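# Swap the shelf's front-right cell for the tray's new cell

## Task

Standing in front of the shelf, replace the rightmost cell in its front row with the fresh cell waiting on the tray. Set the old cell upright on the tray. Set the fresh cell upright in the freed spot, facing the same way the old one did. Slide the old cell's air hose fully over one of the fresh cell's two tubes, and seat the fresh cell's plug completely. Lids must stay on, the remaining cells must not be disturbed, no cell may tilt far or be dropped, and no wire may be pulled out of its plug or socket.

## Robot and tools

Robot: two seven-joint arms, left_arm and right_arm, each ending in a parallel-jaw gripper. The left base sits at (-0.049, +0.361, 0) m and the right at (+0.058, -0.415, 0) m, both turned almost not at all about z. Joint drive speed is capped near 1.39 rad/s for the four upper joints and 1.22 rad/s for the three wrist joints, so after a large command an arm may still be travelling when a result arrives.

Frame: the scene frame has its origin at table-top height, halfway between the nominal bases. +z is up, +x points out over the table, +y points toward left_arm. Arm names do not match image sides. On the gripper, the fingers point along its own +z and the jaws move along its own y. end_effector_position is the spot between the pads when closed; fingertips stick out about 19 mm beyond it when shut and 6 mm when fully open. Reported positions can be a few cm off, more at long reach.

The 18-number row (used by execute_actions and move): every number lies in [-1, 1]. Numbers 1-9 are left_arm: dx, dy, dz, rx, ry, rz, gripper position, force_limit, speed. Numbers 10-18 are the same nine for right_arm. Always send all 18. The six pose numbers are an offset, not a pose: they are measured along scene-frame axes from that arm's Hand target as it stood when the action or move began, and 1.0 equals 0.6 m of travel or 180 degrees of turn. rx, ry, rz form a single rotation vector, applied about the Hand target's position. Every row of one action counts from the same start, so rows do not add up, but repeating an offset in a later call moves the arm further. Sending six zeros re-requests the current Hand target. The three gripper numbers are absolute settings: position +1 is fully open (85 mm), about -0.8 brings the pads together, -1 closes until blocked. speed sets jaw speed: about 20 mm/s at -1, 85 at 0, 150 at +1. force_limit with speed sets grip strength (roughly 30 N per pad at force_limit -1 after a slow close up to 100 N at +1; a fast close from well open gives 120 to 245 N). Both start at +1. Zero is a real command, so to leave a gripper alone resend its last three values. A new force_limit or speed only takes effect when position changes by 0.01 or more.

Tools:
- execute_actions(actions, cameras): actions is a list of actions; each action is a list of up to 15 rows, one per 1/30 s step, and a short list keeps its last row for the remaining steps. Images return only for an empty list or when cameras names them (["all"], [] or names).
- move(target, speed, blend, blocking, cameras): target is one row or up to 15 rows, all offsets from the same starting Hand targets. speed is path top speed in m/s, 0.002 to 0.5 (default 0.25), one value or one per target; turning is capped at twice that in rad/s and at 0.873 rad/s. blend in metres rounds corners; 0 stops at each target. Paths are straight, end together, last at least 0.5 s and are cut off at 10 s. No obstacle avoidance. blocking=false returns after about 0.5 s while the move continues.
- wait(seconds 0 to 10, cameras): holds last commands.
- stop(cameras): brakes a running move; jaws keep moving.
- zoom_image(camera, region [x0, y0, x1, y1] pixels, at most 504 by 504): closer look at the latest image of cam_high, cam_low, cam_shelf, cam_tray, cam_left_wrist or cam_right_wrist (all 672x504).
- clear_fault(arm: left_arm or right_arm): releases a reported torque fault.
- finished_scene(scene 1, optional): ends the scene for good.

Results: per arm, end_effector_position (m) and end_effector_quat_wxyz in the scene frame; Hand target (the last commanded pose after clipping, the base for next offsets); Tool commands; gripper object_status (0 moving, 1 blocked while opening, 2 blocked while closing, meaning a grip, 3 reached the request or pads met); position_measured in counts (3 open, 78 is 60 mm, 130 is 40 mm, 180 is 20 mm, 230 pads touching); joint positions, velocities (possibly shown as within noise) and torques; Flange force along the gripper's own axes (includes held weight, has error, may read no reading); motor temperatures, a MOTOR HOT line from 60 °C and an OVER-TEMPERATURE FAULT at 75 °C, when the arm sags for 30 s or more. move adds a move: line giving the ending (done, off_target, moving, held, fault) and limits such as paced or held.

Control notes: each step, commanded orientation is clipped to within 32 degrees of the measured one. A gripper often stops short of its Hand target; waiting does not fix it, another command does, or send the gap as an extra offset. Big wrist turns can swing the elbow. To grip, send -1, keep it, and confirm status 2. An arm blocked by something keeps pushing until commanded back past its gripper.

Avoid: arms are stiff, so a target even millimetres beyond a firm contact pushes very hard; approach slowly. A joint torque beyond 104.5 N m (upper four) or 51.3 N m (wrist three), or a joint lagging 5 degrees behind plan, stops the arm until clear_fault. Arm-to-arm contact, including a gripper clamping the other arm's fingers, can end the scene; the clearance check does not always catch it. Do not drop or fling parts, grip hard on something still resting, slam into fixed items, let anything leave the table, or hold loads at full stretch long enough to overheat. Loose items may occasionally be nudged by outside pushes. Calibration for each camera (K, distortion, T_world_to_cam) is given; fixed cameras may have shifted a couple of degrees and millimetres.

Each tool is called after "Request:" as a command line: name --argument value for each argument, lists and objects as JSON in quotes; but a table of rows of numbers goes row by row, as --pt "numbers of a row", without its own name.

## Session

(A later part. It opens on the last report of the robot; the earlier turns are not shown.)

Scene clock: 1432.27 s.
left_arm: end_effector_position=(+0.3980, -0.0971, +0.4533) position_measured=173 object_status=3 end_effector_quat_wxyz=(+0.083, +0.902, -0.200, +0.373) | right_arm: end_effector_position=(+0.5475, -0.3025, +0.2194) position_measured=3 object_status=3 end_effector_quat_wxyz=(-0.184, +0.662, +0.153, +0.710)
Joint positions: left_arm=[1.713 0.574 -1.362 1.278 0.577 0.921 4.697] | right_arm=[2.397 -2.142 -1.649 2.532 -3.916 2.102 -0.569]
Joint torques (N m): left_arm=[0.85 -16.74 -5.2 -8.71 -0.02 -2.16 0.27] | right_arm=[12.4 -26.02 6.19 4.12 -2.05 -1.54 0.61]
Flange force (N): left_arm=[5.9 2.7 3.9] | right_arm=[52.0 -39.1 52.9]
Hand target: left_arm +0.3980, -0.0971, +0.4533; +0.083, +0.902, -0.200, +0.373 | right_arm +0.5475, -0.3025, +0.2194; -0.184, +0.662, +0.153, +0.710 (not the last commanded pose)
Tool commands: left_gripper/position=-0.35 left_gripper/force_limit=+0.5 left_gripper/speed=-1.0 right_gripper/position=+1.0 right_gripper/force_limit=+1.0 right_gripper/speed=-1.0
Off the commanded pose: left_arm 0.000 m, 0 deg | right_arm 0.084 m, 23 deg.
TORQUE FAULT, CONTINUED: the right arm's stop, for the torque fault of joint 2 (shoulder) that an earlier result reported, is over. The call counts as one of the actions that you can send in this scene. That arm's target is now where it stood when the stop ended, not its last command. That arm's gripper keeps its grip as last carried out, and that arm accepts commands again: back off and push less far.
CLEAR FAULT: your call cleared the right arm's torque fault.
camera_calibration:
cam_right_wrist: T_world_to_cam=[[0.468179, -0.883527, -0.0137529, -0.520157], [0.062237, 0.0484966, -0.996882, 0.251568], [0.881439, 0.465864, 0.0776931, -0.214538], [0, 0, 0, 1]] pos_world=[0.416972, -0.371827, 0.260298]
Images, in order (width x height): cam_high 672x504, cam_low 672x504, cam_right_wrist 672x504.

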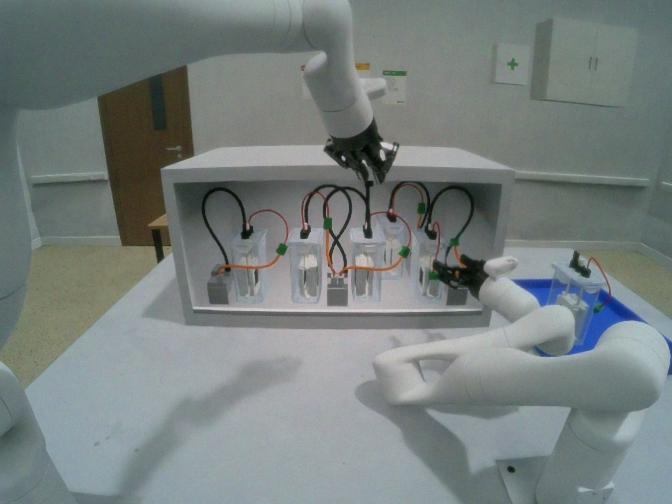

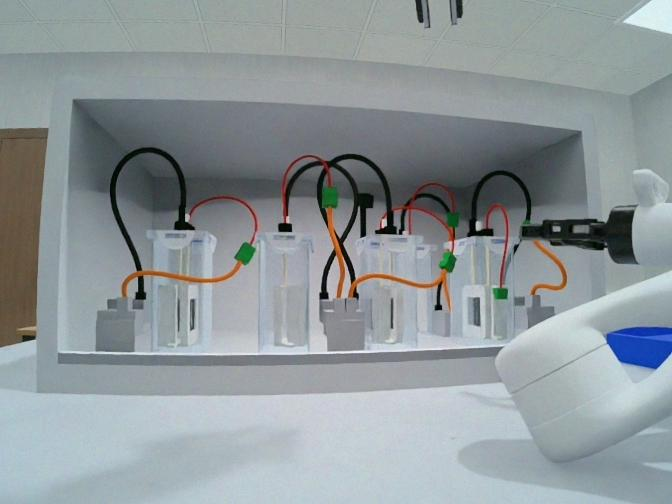

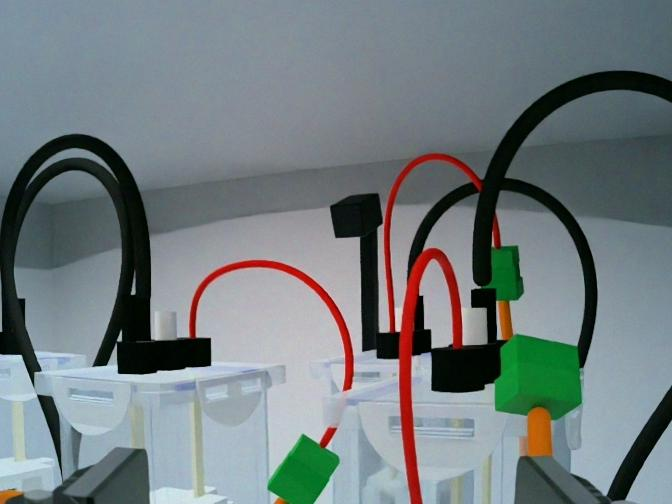

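Request:
move --pt "0 0 0 0 0 0 -0.35 0.5 -1 0.034 0.009 0.026 -0.0556 0.0962 0 1 1 -1" --pt "0 0 0 0 0 0 -0.35 0.5 -1 0.004 0.004 0.101 -0.111 0.192 0 1 1 -1" --speed '[0.04,0.08]' --blend '[0.005,0]' --cameras '["cam_left_wrist","cam_high","cam_right_wrist"]'

Scene clock: 1454.33 s.
left_arm: end_effector_position=(+0.3980, -0.0971, +0.4533) position_measured=173 object_status=3 end_effector_quat_wxyz=(+0.083, +0.902, -0.200, +0.373) | right_arm: end_effector_position=(+0.5574, -0.2987, +0.2693) position_measured=3 object_status=3 end_effector_quat_wxyz=(-0.184, +0.672, +0.152, +0.702)
Joint positions: left_arm=[1.713 0.574 -1.362 1.278 0.577 0.921 4.697] | right_arm=[2.535 -2.142 -1.264 2.558 -3.778 2.102 -0.833]
Joint torques (N m): left_arm=[0.86 -16.74 -5.16 -8.73 -0.08 -2.17 0.27] | right_arm=[13.07 -22.03 5.44 2.43 -1.64 -2.09 0.55]
Flange force (N): left_arm=[5.8 2.6 3.9] | right_arm=[86.4 -20.6 14.7]
Flange force when the fault began (N): right_arm=[151.5 -35.6 22.4]
Hand target: left_arm +0.3980, -0.0971, +0.4533; +0.083, +0.902, -0.200, +0.373 | right_arm +0.5574, -0.2987, +0.2693; -0.184, +0.672, +0.152, +0.702 (not the last commanded pose)
Tool commands: left_gripper/position=-0.35 left_gripper/force_limit=+0.5 left_gripper/speed=-1.0 right_gripper/position=+1.0 right_gripper/force_limit=+1.0 right_gripper/speed=-1.0
Off the commanded pose: left_arm 0.000 m, 0 deg | right_arm 0.013 m, 39 deg.
TORQUE FAULT: joint 2 (shoulder) of the right arm strayed more than 5 degrees from its planned motion, and that arm stopped. A torque fault puts only its own arm into a fault stop. That arm's remaining commands of this call were not run. That arm may still press on what stopped it. That arm is still stopped at the end of this call. While its stop runs, that arm takes no new command, but its gripper still runs the gripper command that each later call begins with.
CLEAR FAULT: the right arm stays stopped (ARMSTATE_IN_FAULT) until you call clear_fault(arm="right_arm").
TORQUE WARNING: the torque sensor of joint 2 (shoulder) of the right arm reached its warning level (56.7 N m).
move: fault (right_arm); path passed 0 of 2 targets
camera_calibration:
cam_left_wrist: T_world_to_cam=[[-0.439549, -0.897689, -0.0308263, 0.103773], [-0.632744, 0.333814, -0.698715, 0.655334], [0.637519, -0.287615, -0.714735, 0.190866], [0, 0, 0, 1]] pos_world=[0.338592, -0.0707078, 0.597509]
cam_right_wrist: T_world_to_cam=[[0.465417, -0.884813, -0.0221994, -0.517206], [0.0362524, 0.0441174, -0.998368, 0.314147], [0.884349, 0.463853, 0.0526095, -0.224308], [0, 0, 0, 1]] pos_world=[0.427694, -0.367444, 0.313954]
Images, in order (width x height): cam_high 672x504, cam_left_wrist 672x504, cam_right_wrist 672x504.

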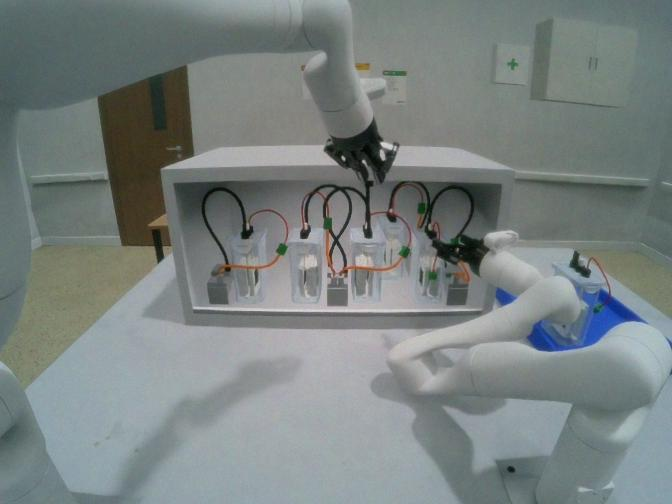

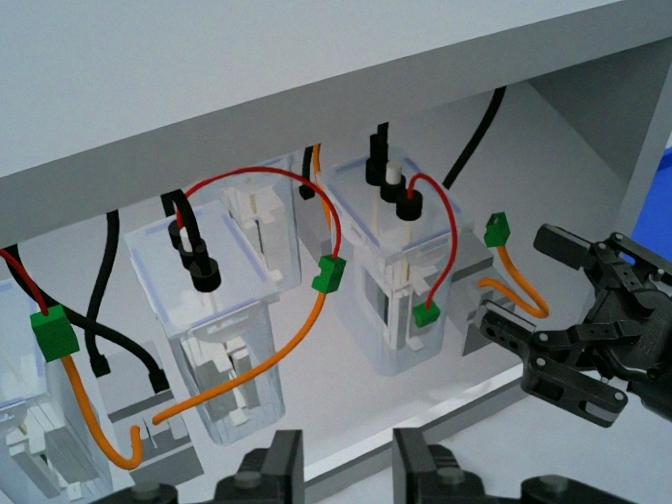

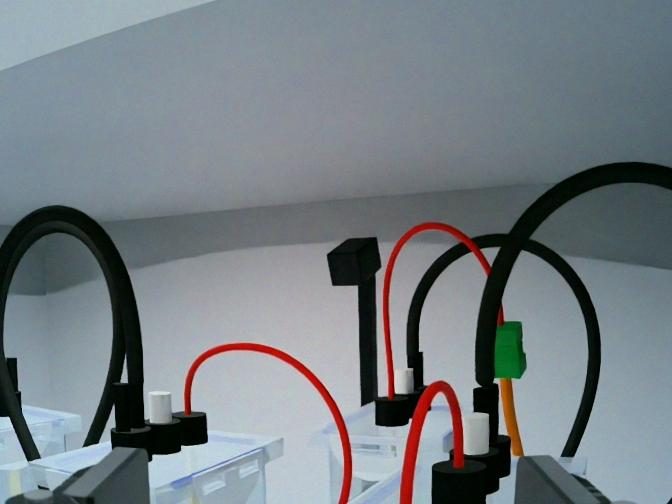

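Request:
clear_fault --arm "right_arm"

Request:
move --target '[0,0,0,0,0,0,-0.35,0.5,-1,0.05,0,0.0167,0,0,0,1,1,-1]' --speed 0.03 --cameras '["cam_high","cam_right_wrist"]'

Scene clock: 1469.33 s.
left_arm: end_effector_position=(+0.3980, -0.0971, +0.4533) position_measured=173 object_status=3 end_effector_quat_wxyz=(+0.083, +0.902, -0.200, +0.373) | right_arm: end_effector_position=(+0.5574, -0.2987, +0.2693) position_measured=3 object_status=3 end_effector_quat_wxyz=(-0.184, +0.672, +0.152, +0.702)
Joint positions: left_arm=[1.713 0.574 -1.362 1.278 0.577 0.921 4.697] | right_arm=[2.535 -2.142 -1.264 2.558 -3.778 2.102 -0.833]
Joint torques (N m): left_arm=[0.82 -16.72 -5.15 -8.72 -0.06 -2.16 0.29] | right_arm=[13.06 -21.98 5.44 2.42 -1.62 -2.1 0.56]
Flange force (N): left_arm=[5.6 2.6 3.8] | right_arm=[86.2 -20.6 14.5]
Hand target: left_arm +0.3980, -0.0971, +0.4533; +0.083, +0.902, -0.200, +0.373 | right_arm +0.5574, -0.2987, +0.2693; -0.184, +0.672, +0.152, +0.702 (not the last commanded pose)
Tool commands: left_gripper/position=-0.35 left_gripper/force_limit=+0.5 left_gripper/speed=-1.0 right_gripper/position=+1.0 right_gripper/force_limit=+1.0 right_gripper/speed=-1.0
Off the commanded pose: left_arm 0.000 m, 0 deg | right_arm 0.013 m, 39 deg.
TORQUE FAULT, CONTINUED: the right arm's stop, for the torque fault of joint 2 (shoulder) that an earlier result reported, is over. The call counts as one of the actions that you can send in this scene. That arm's target is now where it stood when the stop ended, not its last command. That arm's gripper keeps its grip as last carried out, and that arm accepts commands again: back off and push less far.
CLEAR FAULT: your call cleared the right arm's torque fault.

Scene clock: 1470.70 s.
left_arm: end_effector_position=(+0.3980, -0.0971, +0.4533) position_measured=173 object_status=3 end_effector_quat_wxyz=(+0.083, +0.902, -0.200, +0.373) | right_arm: end_effector_position=(+0.5873, -0.2987, +0.2793) position_measured=3 object_status=3 end_effector_quat_wxyz=(-0.184, +0.672, +0.152, +0.702)
Joint positions: left_arm=[1.713 0.574 -1.362 1.278 0.577 0.921 4.697] | right_arm=[2.531 -2.117 -1.209 2.467 -3.697 2.023 -0.791]
Joint torques (N m): left_arm=[0.82 -16.7 -5.2 -8.75 -0.06 -2.18 0.29] | right_arm=[-0.16 16.05 4.18 2.52 -1.71 -1.89 0.58]
Flange force (N): left_arm=[5.6 2.6 3.9] | right_arm=[-0.4 0.8 0.9]
Hand target: left_arm +0.3980, -0.0971, +0.4533; +0.083, +0.902, -0.200, +0.373 | right_arm +0.5874, -0.2986, +0.2794; -0.184, +0.672, +0.152, +0.702
Off the commanded pose: left_arm 0.000 m, 0 deg | right_arm 0.000 m, 0 deg.
move: done
camera_calibration:
cam_right_wrist: T_world_to_cam=[[0.465417, -0.884813, -0.0221994, -0.530947], [0.0362524, 0.0441174, -0.998368, 0.323044], [0.884349, 0.463853, 0.0526095, -0.251364], [0, 0, 0, 1]] pos_world=[0.457694, -0.367444, 0.323954]
Images, in order (width x height): cam_high 672x504, cam_right_wrist 672x504.

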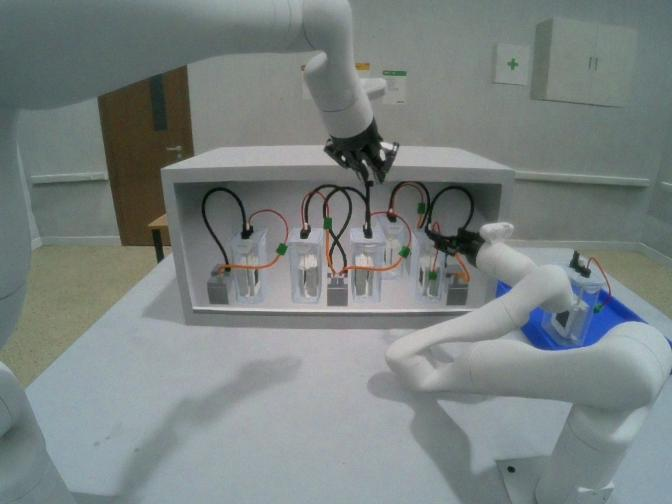

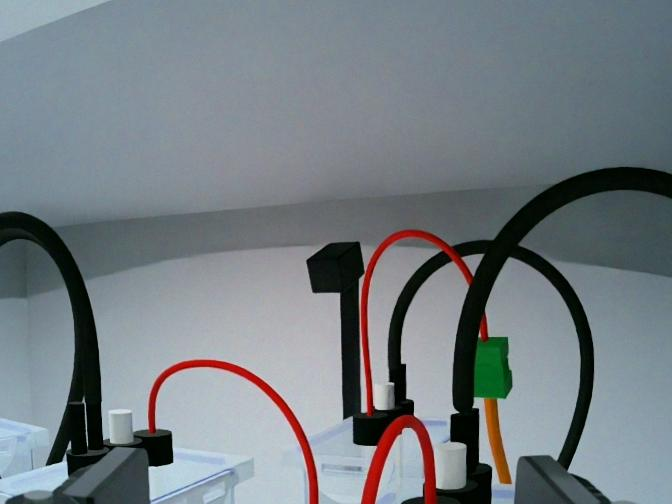

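Request:
move --target '[0,0,0,0,0,0,-0.35,0.5,-1,-0.02,-0.133,0.033,0,0,0,0.2,1,-1]' --speed 0.06 --cameras '["cam_high","cam_left_wrist","cam_low","cam_right_wrist"]'

Scene clock: 1527.10 s.
left_arm: end_effector_position=(+0.3980, -0.0971, +0.4533) position_measured=173 object_status=3 end_effector_quat_wxyz=(+0.083, +0.902, -0.200, +0.373) | right_arm: end_effector_position=(+0.5741, -0.3787, +0.3231) position_measured=104 object_status=0 end_effector_quat_wxyz=(-0.183, +0.655, +0.153, +0.717)
Joint positions: left_arm=[1.713 0.574 -1.362 1.278 0.577 0.921 4.697] | right_arm=[2.976 -2.148 -0.952 2.445 -4.018 2.102 -1.156]
Joint torques (N m): left_arm=[0.8 -16.75 -5.19 -8.74 -0.06 -2.16 0.26] | right_arm=[26.23 -53.65 4.87 1.52 -0.95 -2.68 0.58]
Flange force (N): left_arm=[5.6 2.7 3.9] | right_arm=[196.9 -35.2 6.9]
Hand target: left_arm +0.3980, -0.0971, +0.4533; +0.083, +0.902, -0.200, +0.373 | right_arm +0.5754, -0.3785, +0.2991; -0.184, +0.672, +0.152, +0.702
Off the commanded pose: left_arm 0.000 m, 0 deg | right_arm 0.024 m, 3 deg.
TORQUE WARNING: the torque sensor of joint 2 (shoulder) of the right arm reached its warning level (56.7 N m). A warning alone does not stop the arm.
joint sent to its limit (right arm) — joint 6 (wrist pitch), upper limit. The joint targets still meet the commanded pose.
move: off_target (right_arm)
camera_calibration:
cam_left_wrist: T_world_to_cam=[[-0.439549, -0.897689, -0.0308263, 0.103773], [-0.632744, 0.333814, -0.698715, 0.655334], [0.637519, -0.287615, -0.714735, 0.190866], [0, 0, 0, 1]] pos_world=[0.338592, -0.0707078, 0.597509]
cam_right_wrist: T_world_to_cam=[[0.46609, -0.884701, -0.00805796, -0.599671], [0.0809198, 0.0516973, -0.995379, 0.347], [0.881029, 0.463284, 0.0956853, -0.217033], [0, 0, 0, 1]] pos_world=[0.442634, -0.447921, 0.361331]
Images, in order (width x height): cam_high 672x504, cam_low 672x504, cam_left_wrist 672x504, cam_right_wrist 672x504.

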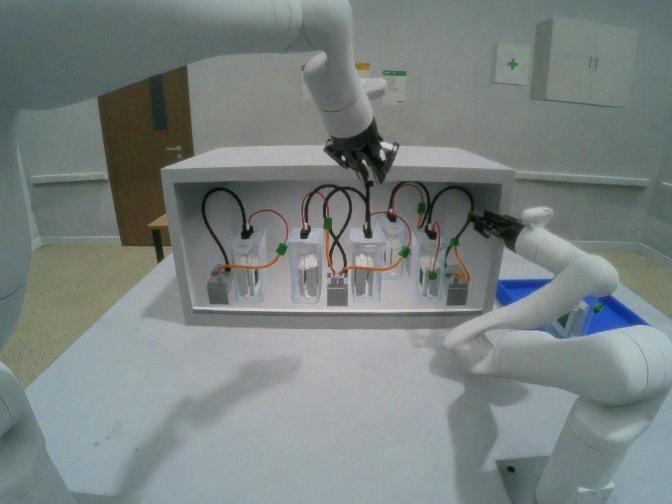

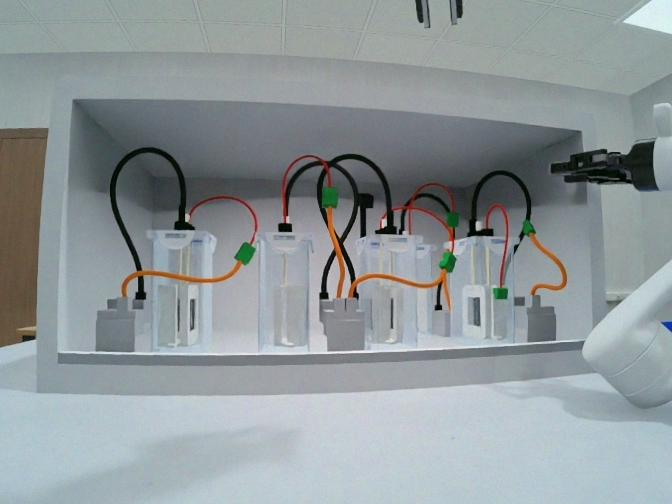

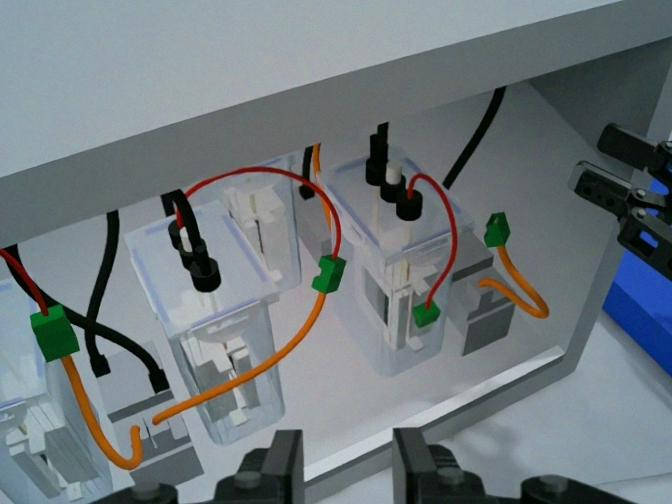

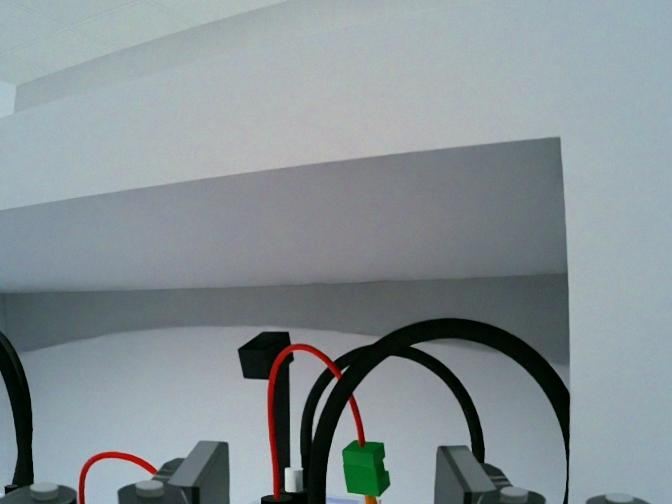

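Request:
move --target '[0,0,0,0,0,0,-0.35,0.5,-1,0.02,0.13,0.01,0,0,0,0.2,1,-1]' --speed 0.06 --cameras '["cam_high","cam_left_wrist","cam_low","cam_right_wrist"]'

Request:
zoom_image --camera "cam_left_wrist" --region '[340, 140, 592, 370]'

Request:
zoom_image --camera "cam_low" --region '[430, 180, 600, 360]'

Scene clock: 1568.83 s.
left_arm: end_effector_position=(+0.3980, -0.0971, +0.4533) position_measured=173 object_status=3 end_effector_quat_wxyz=(+0.083, +0.902, -0.200, +0.373) | right_arm: end_effector_position=(+0.5871, -0.3006, +0.3110) position_measured=104 object_status=3 end_effector_quat_wxyz=(-0.185, +0.668, +0.151, +0.705)
Joint positions: left_arm=[1.713 0.574 -1.362 1.278 0.577 0.921 4.697] | right_arm=[2.668 -2.148 -0.964 2.472 -3.714 2.002 -1.01]
Joint torques (N m): left_arm=[0.81 -16.73 -5.16 -8.74 -0.05 -2.15 0.28] | right_arm=[-29.63 -61.87 -1.99 1.85 -1.34 -2.41 0.7]
Motor temperatures (°C): left_arm=[29 35 25 30 36 35 46] | right_arm=[36 53 28 27 37 38 42]
Flange force (N): left_arm=[5.5 2.6 3.8] | right_arm=[318.6 94.5 -92.5]
Hand target: left_arm +0.3980, -0.0971, +0.4533; +0.083, +0.902, -0.200, +0.373 | right_arm +0.5874, -0.3004, +0.3051; -0.184, +0.672, +0.152, +0.702
Off the commanded pose: left_arm 0.000 m, 0 deg | right_arm 0.006 m, 1 deg.
TORQUE WARNING: the torque sensor of joint 2 (shoulder) of the right arm reached its warning level (56.7 N m). A warning alone does not stop the arm.
move: off_target (right_arm)
camera_calibration:
cam_left_wrist: T_world_to_cam=[[-0.439549, -0.897689, -0.0308263, 0.103773], [-0.632744, 0.333814, -0.698715, 0.655334], [0.637519, -0.287615, -0.714735, 0.190866], [0, 0, 0, 1]] pos_world=[0.338592, -0.0707078, 0.597509]
cam_right_wrist: T_world_to_cam=[[0.465637, -0.884702, -0.0220144, -0.532027], [0.0460714, 0.0490753, -0.997732, 0.350257], [0.883776, 0.463567, 0.0636107, -0.255077], [0, 0, 0, 1]] pos_world=[0.457025, -0.369629, 0.353976]
Images, in order (width x height): cam_high 672x504, cam_low 672x504, cam_left_wrist 672x504, cam_right_wrist 672x504.

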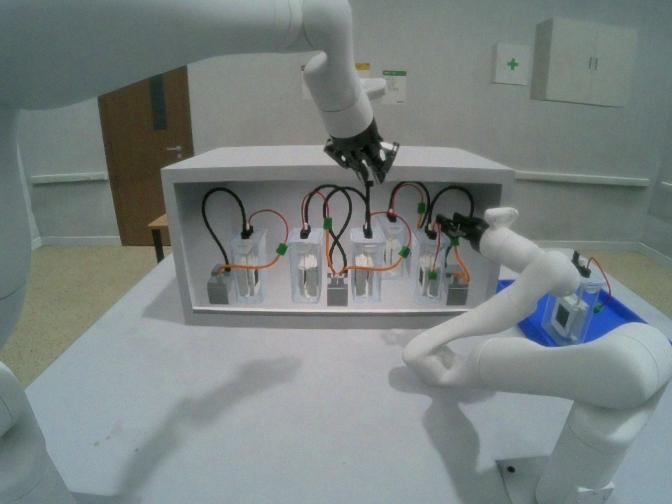

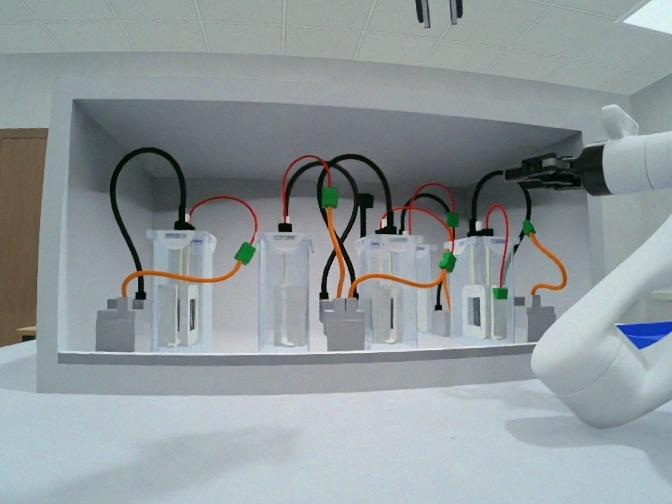

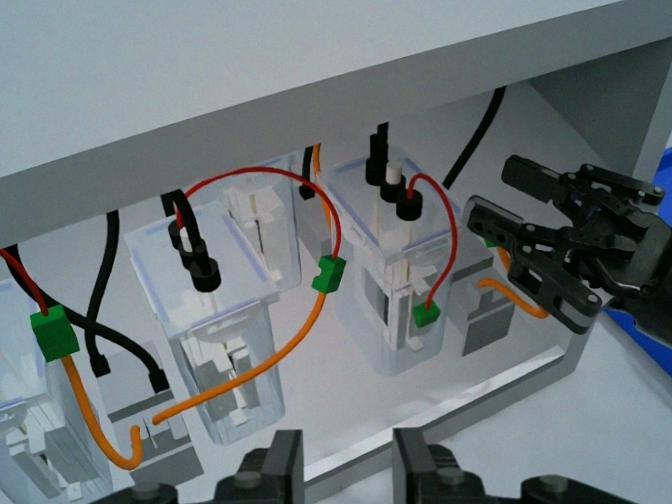

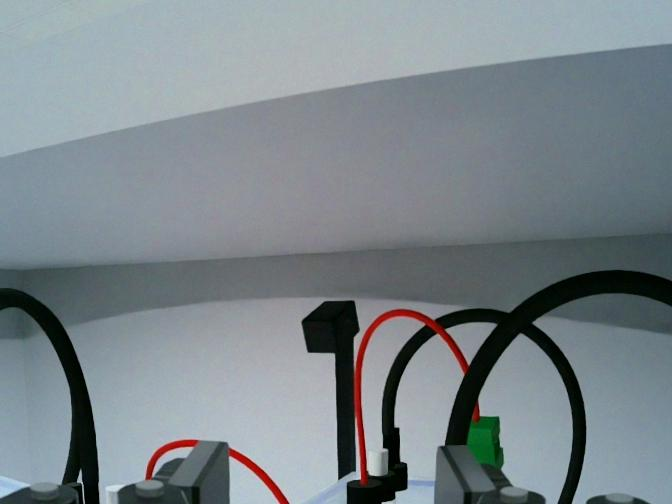

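Scaled by 2.000.

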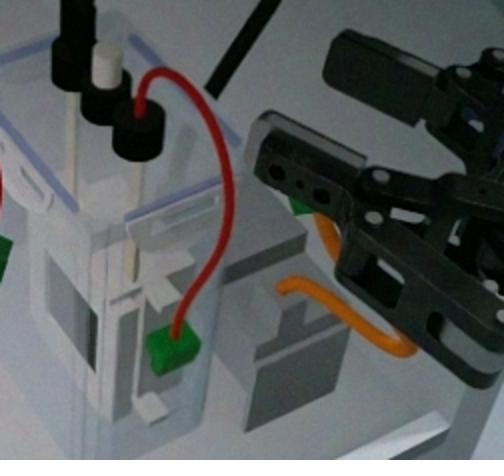

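Scaled by 2.800 from the camera's 672x504 image, which has a finer 960x720 frame.

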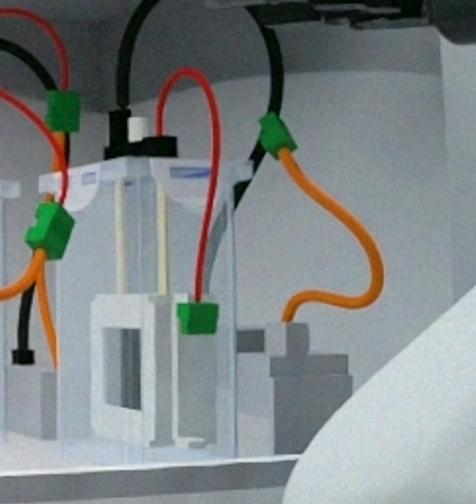

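Request:
move --target '[0,0,0,0,0,0,-0.35,0.5,-1,0.03,0.008,-0.035,0,0,-0.05,0.2,1,-1]' --speed 0.06

Scene clock: 1576.50 s.
left_arm: end_effector_position=(+0.3980, -0.0971, +0.4533) position_measured=173 object_status=3 end_effector_quat_wxyz=(+0.083, +0.902, -0.200, +0.373) | right_arm: end_effector_position=(+0.6054, -0.2957, +0.2877) position_measured=104 object_status=3 end_effector_quat_wxyz=(-0.129, +0.679, +0.097, +0.716)
Joint positions: left_arm=[1.713 0.574 -1.362 1.278 0.577 0.921 4.697] | right_arm=[2.383 -2.148 -1.126 2.473 -3.458 1.758 -0.778]
Joint torques (N m): left_arm=[0.82 -16.72 -5.18 -8.75 -0.08 -2.17 0.28] | right_arm=[-32.01 -67.69 0.51 2.81 -2.1 -2.03 0.38]
Motor temperatures (°C): left_arm=[29 35 25 30 36 35 46] | right_arm=[37 56 28 27 37 38 42]
Flange force (N): left_arm=[5.6 2.6 3.9] | right_arm=[330.3 139.8 -20.6]
Hand target: left_arm +0.3980, -0.0971, +0.4533; +0.083, +0.902, -0.200, +0.373 | right_arm +0.6054, -0.2957, +0.2841; -0.128, +0.681, +0.098, +0.714
Off the commanded pose: left_arm 0.000 m, 0 deg | right_arm 0.004 m, 0 deg.
TORQUE WARNING: the torque sensor of joint 2 (shoulder) of the right arm reached its warning level (56.7 N m). A warning alone does not stop the arm.
move: off_target (right_arm)

Request:
move --target '[0,0,0,0,0,0,-0.35,0.5,-1,-0.02,0.008,0.03,0,0,-0.22,0.2,1,-1]' --speed 0.1 --cameras '["cam_high","cam_left_wrist","cam_low"]'

Scene clock: 1587.40 s.
left_arm: end_effector_position=(+0.3980, -0.0971, +0.4533) position_measured=173 object_status=3 end_effector_quat_wxyz=(+0.083, +0.902, -0.200, +0.373) | right_arm: end_effector_position=(+0.5934, -0.2908, +0.3021) position_measured=104 object_status=3 end_effector_quat_wxyz=(+0.121, +0.674, -0.138, +0.715)
Joint positions: left_arm=[1.713 0.574 -1.362 1.278 0.577 0.921 4.697] | right_arm=[1.657 -1.95 -1.236 2.192 -2.231 0.485 -1.147]
Joint torques (N m): left_arm=[0.81 -16.73 -5.19 -8.73 -0.06 -2.16 0.28] | right_arm=[-0.16 14.53 8.41 2.51 -0.63 -2.8 0.58]
Motor temperatures (°C): left_arm=[29 35 25 30 36 35 46] | right_arm=[38 58 28 27 37 38 42]
Flange force (N): left_arm=[5.6 2.6 3.9] | right_arm=[-0.6 -1.2 1.7]
Hand target: left_arm +0.3980, -0.0971, +0.4533; +0.083, +0.902, -0.200, +0.373 | right_arm +0.5934, -0.2908, +0.3021; +0.121, +0.674, -0.138, +0.715
Off the commanded pose: left_arm 0.000 m, 0 deg | right_arm 0.000 m, 0 deg.
TORQUE WARNING: the torque sensor of joint 2 (shoulder) of the right arm reached its warning level (56.7 N m). A warning alone does not stop the arm.
move: done
camera_calibration:
cam_left_wrist: T_world_to_cam=[[-0.439549, -0.897689, -0.0308263, 0.103773], [-0.632744, 0.333814, -0.698715, 0.655334], [0.637519, -0.287615, -0.714735, 0.190866], [0, 0, 0, 1]] pos_world=[0.338592, -0.0707078, 0.597509]
Images, in order (width x height): cam_high 672x504, cam_low 672x504, cam_left_wrist 672x504.

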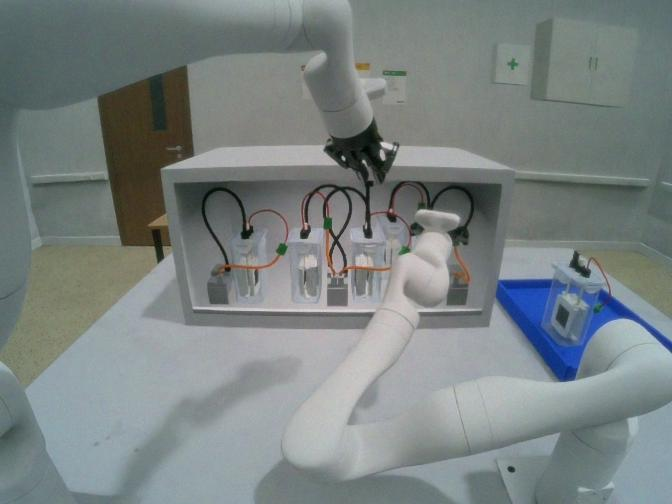

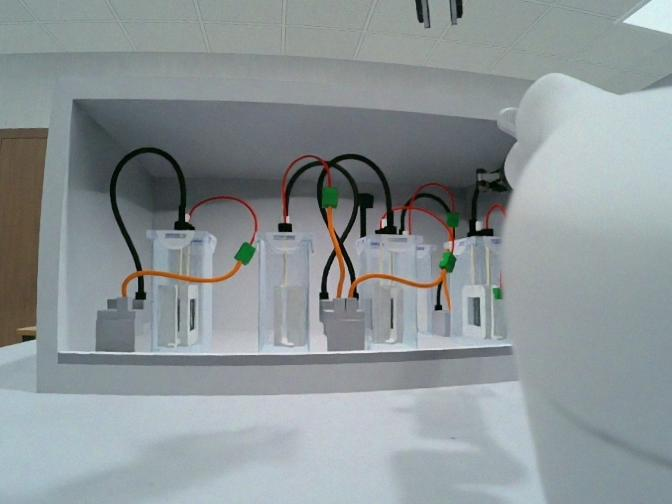

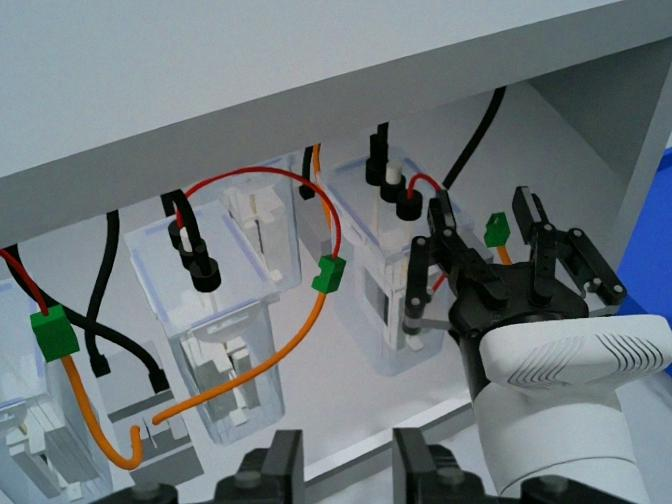

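Request:
zoom_image --camera "cam_low" --region '[470, 270, 530, 315]'

Request:
zoom_image --camera "cam_left_wrist" --region '[395, 180, 545, 340]'

Scaled by 8.400 from the camera's 672x504 image, which has a finer 960x720 frame.

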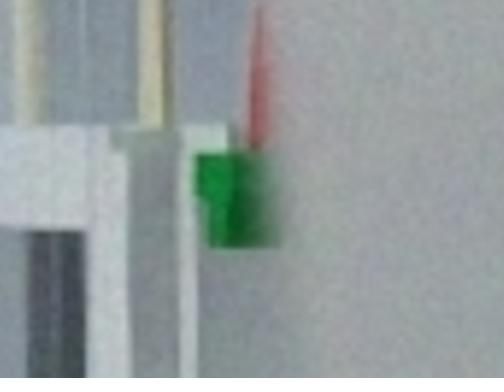

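Scaled by 3.150.

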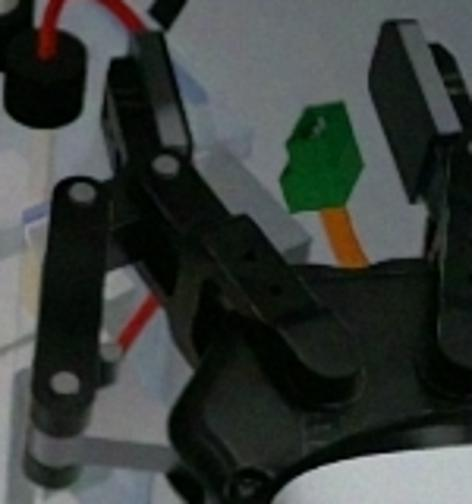

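Request:
move --pt "0.17 -0.005 -0.255 -0.0602 -0.0605 -0.2207 0.1 0.5 -1 0 -0.09 0.022 0 0 0 0.2 1 -1" --pt "0.2833 -0.199 -0.405 -0.0602 -0.0605 -0.2207 0.1 0.5 -1 0 -0.09 0.022 0 0 0 0.2 1 -1" --speed '[0.15,0.08]' --blend '[0.03,0]' --cameras '["cam_high","cam_left_wrist","cam_low","cam_right_wrist"]'

Scene clock: 1628.47 s.
left_arm: end_effector_position=(+0.5679, -0.2165, +0.2103) position_measured=117 object_status=3 end_effector_quat_wxyz=(+0.269, +0.731, -0.465, +0.422) | right_arm: end_effector_position=(+0.5934, -0.3449, +0.3153) position_measured=104 object_status=3 end_effector_quat_wxyz=(+0.121, +0.674, -0.138, +0.715)
Joint positions: left_arm=[0.822 0.975 -0.479 1.196 1.765 0.755 2.948] | right_arm=[1.822 -1.999 -1.126 2.304 -2.432 0.72 -0.969]
Joint torques (N m): left_arm=[0.85 -28.53 -1.55 -8.41 1.55 0.41 0.16] | right_arm=[-0.2 14.44 7.39 1.93 -1.04 -2.33 0.6]
Motor temperatures (°C): left_arm=[28 35 25 30 36 35 46] | right_arm=[36 53 28 27 37 38 42]
Flange force (N): left_arm=[-0.5 -5.5 6.9] | right_arm=[-1.3 -1.4 1.6]
Hand target: left_arm +0.5679, -0.2165, +0.2103; +0.269, +0.731, -0.465, +0.422 | right_arm +0.5934, -0.3449, +0.3153; +0.121, +0.674, -0.138, +0.715
Off the commanded pose: left_arm 0.000 m, 0 deg | right_arm 0.000 m, 0 deg.
move: done
camera_calibration:
cam_left_wrist: T_world_to_cam=[[-0.9098, -0.41355, -0.035222, 0.436577], [-0.182919, 0.475696, -0.86038, 0.442274], [0.372565, -0.776331, -0.508435, -0.124182], [0, 0, 0, 1]] pos_world=[0.524364, -0.126248, 0.332762]
cam_right_wrist: T_world_to_cam=[[-0.356005, -0.934222, -0.0221492, -0.10353], [0.057049, 0.00193033, -0.99837, 0.333919], [0.932741, -0.356688, 0.0526092, -0.548808], [0, 0, 0, 1]] pos_world=[0.455989, -0.293118, 0.359954]
Images, in order (width x height): cam_high 672x504, cam_low 672x504, cam_left_wrist 672x504, cam_right_wrist 672x504.

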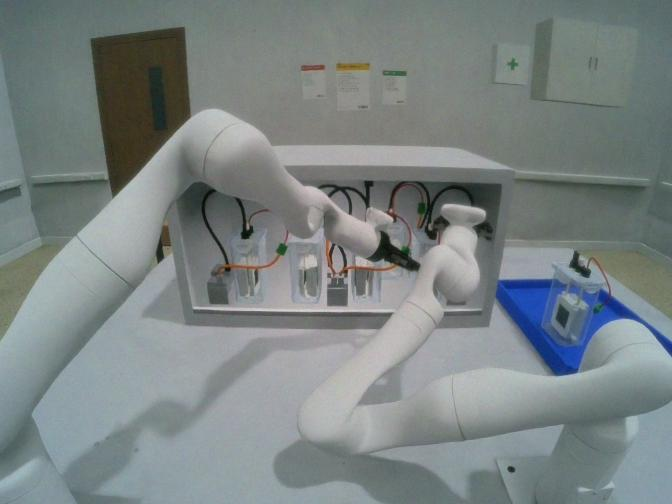

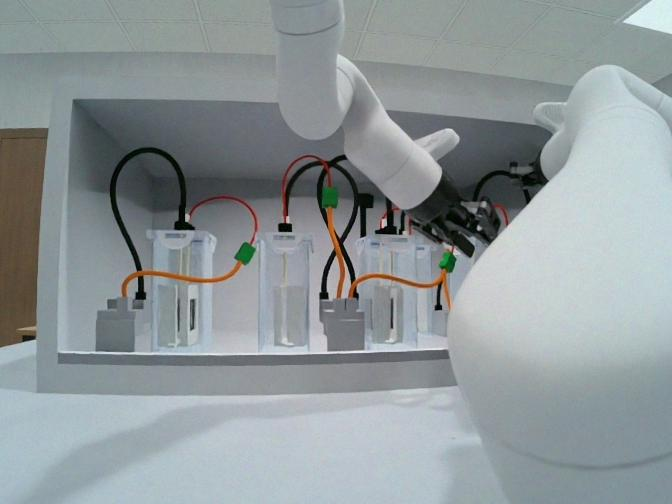

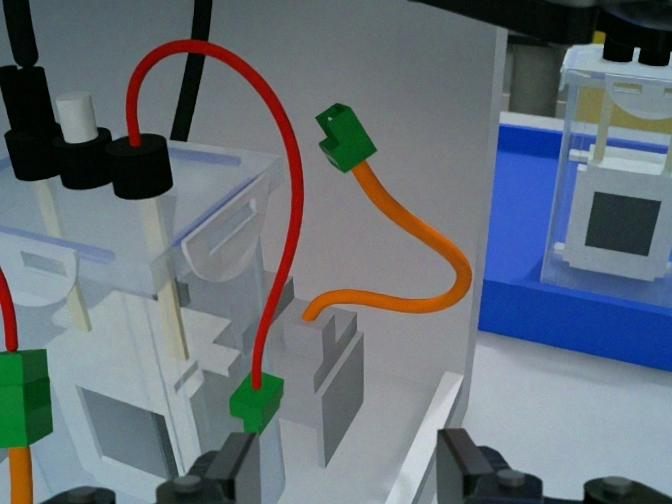

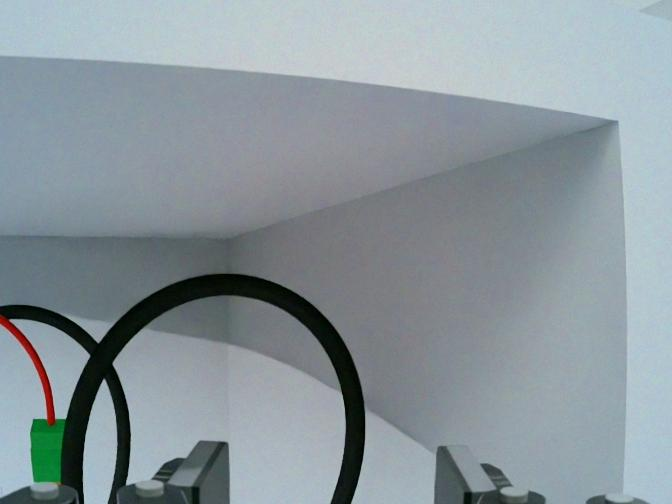

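Request:
zoom_image --camera "cam_left_wrist" --region '[200, 340, 320, 450]'

Request:
zoom_image --camera "cam_left_wrist" --region '[290, 80, 410, 190]'

Scaled by 4.200.

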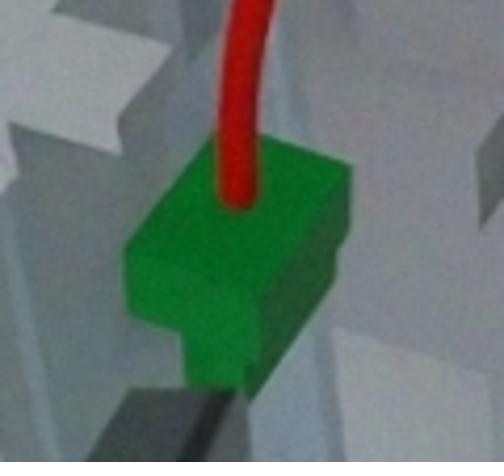

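Scaled by 4.200.

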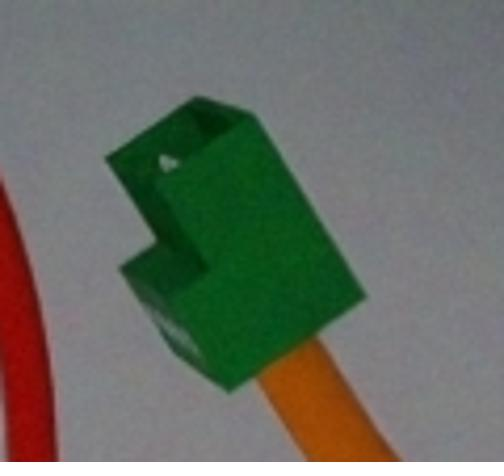

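Request:
move --target '[-0.005,-0.0725,-0.0417,0,0,0.2222,0.1,0.5,-1,-0.055,-0.108,-0.01,0,0,0,0.2,1,-1]' --speed 0.08 --cameras '["cam_high","cam_left_wrist","cam_low"]'

Scene clock: 1681.70 s.
left_arm: end_effector_position=(+0.5649, -0.2600, +0.1853) position_measured=117 object_status=3 end_effector_quat_wxyz=(+0.108, +0.846, -0.187, +0.488) | right_arm: end_effector_position=(+0.5604, -0.4096, +0.3093) position_measured=104 object_status=3 end_effector_quat_wxyz=(+0.121, +0.674, -0.138, +0.715)
Joint positions: left_arm=[1.127 1.048 -0.396 1.088 2.146 -0.211 3.075] | right_arm=[1.986 -2.052 -1.091 2.507 -2.647 1.01 -0.802]
Joint torques (N m): left_arm=[0.9 -29.22 -3.1 -9.02 -0.6 0.06 0.29] | right_arm=[-0.23 13.43 6.07 1.36 -1.66 -2.03 0.61]
Motor temperatures (°C): left_arm=[28 36 25 30 36 34 46] | right_arm=[34 46 28 27 37 38 42]
Flange force (N): left_arm=[-0.6 1.7 7.8] | right_arm=[-1.9 -1.6 1.9]
Hand target: left_arm +0.5649, -0.2599, +0.1853; +0.108, +0.846, -0.187, +0.488 | right_arm +0.5604, -0.4096, +0.3093; +0.121, +0.674, -0.138, +0.715
Off the commanded pose: left_arm 0.000 m, 0 deg | right_arm 0.000 m, 0 deg.
move: done
camera_calibration:
cam_left_wrist: T_world_to_cam=[[-0.43122, -0.901556, -0.0352998, 0.0177656], [-0.445818, 0.246926, -0.860392, 0.529866], [0.784408, -0.355281, -0.508409, -0.292791], [0, 0, 0, 1]] pos_world=[0.473552, -0.218844, 0.307662]
Images, in order (width x height): cam_high 672x504, cam_low 672x504, cam_left_wrist 672x504.

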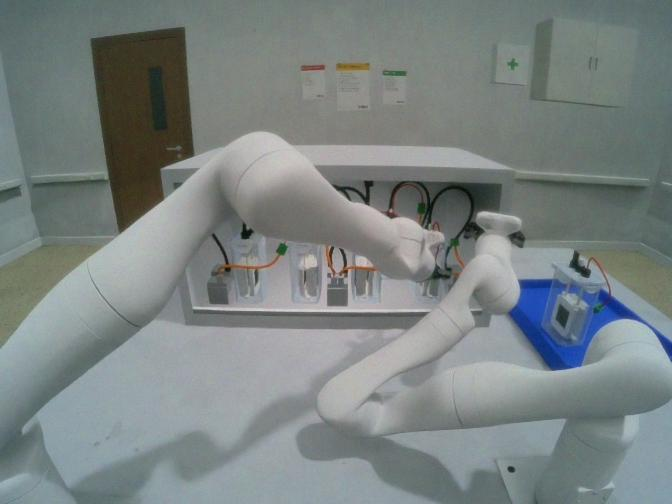

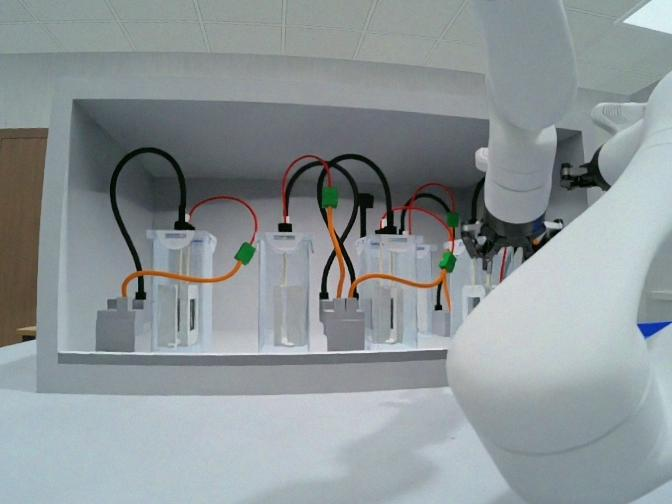

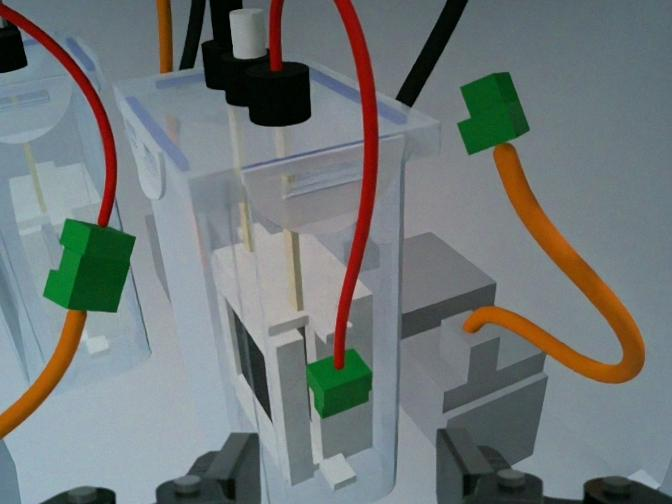

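Request:
move --target '[0.0824,-0.037,-0.0483,0,0,0,0.1,0.5,-1,0,0,0,0,0,0,0.2,1,-1]' --speed 0.08 --cameras '["cam_left_wrist"]'

Scene clock: 1694.60 s.
left_arm: end_effector_position=(+0.6144, -0.2821, +0.1563) position_measured=117 object_status=3 end_effector_quat_wxyz=(+0.108, +0.846, -0.187, +0.488) | right_arm: end_effector_position=(+0.5604, -0.4097, +0.3093) position_measured=104 object_status=3 end_effector_quat_wxyz=(+0.121, +0.674, -0.138, +0.715)
Joint positions: left_arm=[0.987 1.188 -0.21 0.818 2.196 -0.315 2.882] | right_arm=[1.986 -2.052 -1.091 2.507 -2.647 1.01 -0.802]
Joint torques (N m): left_arm=[0.79 -31.53 -1.31 -9.73 -0.83 0.65 0.33] | right_arm=[-0.22 13.39 6.07 1.35 -1.69 -2.08 0.55]
Flange force (N): left_arm=[1.5 3.7 10.7] | right_arm=[-1.5 -1.3 1.8]
Hand target: left_arm +0.6144, -0.2821, +0.1563; +0.108, +0.846, -0.187, +0.488 | right_arm +0.5604, -0.4097, +0.3093; +0.121, +0.674, -0.138, +0.715
Off the commanded pose: left_arm 0.000 m, 0 deg | right_arm 0.000 m, 0 deg.
move: done
camera_calibration:
cam_left_wrist: T_world_to_cam=[[-0.431149, -0.901588, -0.0353453, 0.0181306], [-0.445837, 0.246934, -0.86038, 0.532448], [0.784436, -0.355194, -0.508427, -0.354203], [0, 0, 0, 1]] pos_world=[0.523052, -0.240944, 0.278662]
Images, in order (width x height): cam_left_wrist 672x504.

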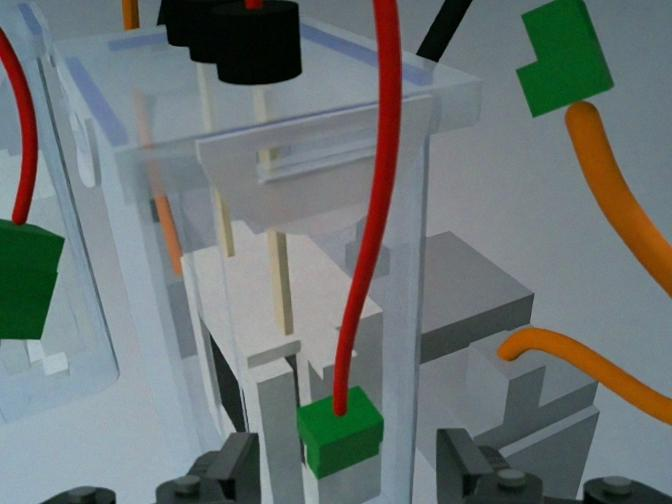

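Request:
move --target '[0.0393,-0.0183,-0.025,0,0,0,0.1,0.5,-1,0,0,0,0,0,0,0.2,1,-1]' --speed 0.04 --cameras '["cam_left_wrist"]'

Scene clock: 1703.13 s.
left_arm: end_effector_position=(+0.6380, -0.2931, +0.1413) position_measured=117 object_status=3 end_effector_quat_wxyz=(+0.108, +0.846, -0.187, +0.488) | right_arm: end_effector_position=(+0.5604, -0.4097, +0.3093) position_measured=104 object_status=3 end_effector_quat_wxyz=(+0.121, +0.674, -0.138, +0.715)
Joint positions: left_arm=[0.929 1.28 -0.105 0.643 2.228 -0.382 2.753] | right_arm=[1.986 -2.052 -1.091 2.507 -2.647 1.01 -0.802]
Joint torques (N m): left_arm=[-0.73 -32.74 -1.34 -10.81 -1.16 0.95 0.09] | right_arm=[-0.2 13.42 6.1 1.33 -1.65 -2.08 0.6]
Flange force (N): left_arm=no reading | right_arm=[-1.8 -1.3 1.8]
Hand target: left_arm +0.6380, -0.2931, +0.1413; +0.108, +0.846, -0.187, +0.488 | right_arm +0.5604, -0.4097, +0.3093; +0.121, +0.674, -0.138, +0.715
Off the commanded pose: left_arm 0.000 m, 0 deg | right_arm 0.000 m, 0 deg.
move: done
camera_calibration:
cam_left_wrist: T_world_to_cam=[[-0.43109, -0.901621, -0.0352307, 0.0177874], [-0.445894, 0.246814, -0.860384, 0.532783], [0.784436, -0.355194, -0.508427, -0.384249], [0, 0, 0, 1]] pos_world=[0.546652, -0.251944, 0.263662]
Images, in order (width x height): cam_left_wrist 672x504.

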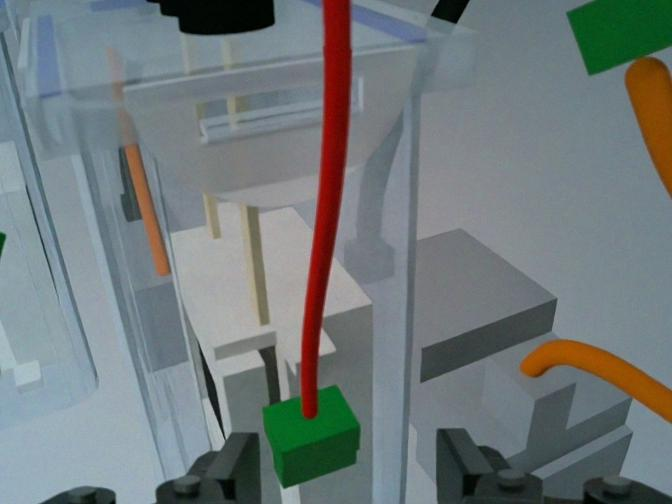

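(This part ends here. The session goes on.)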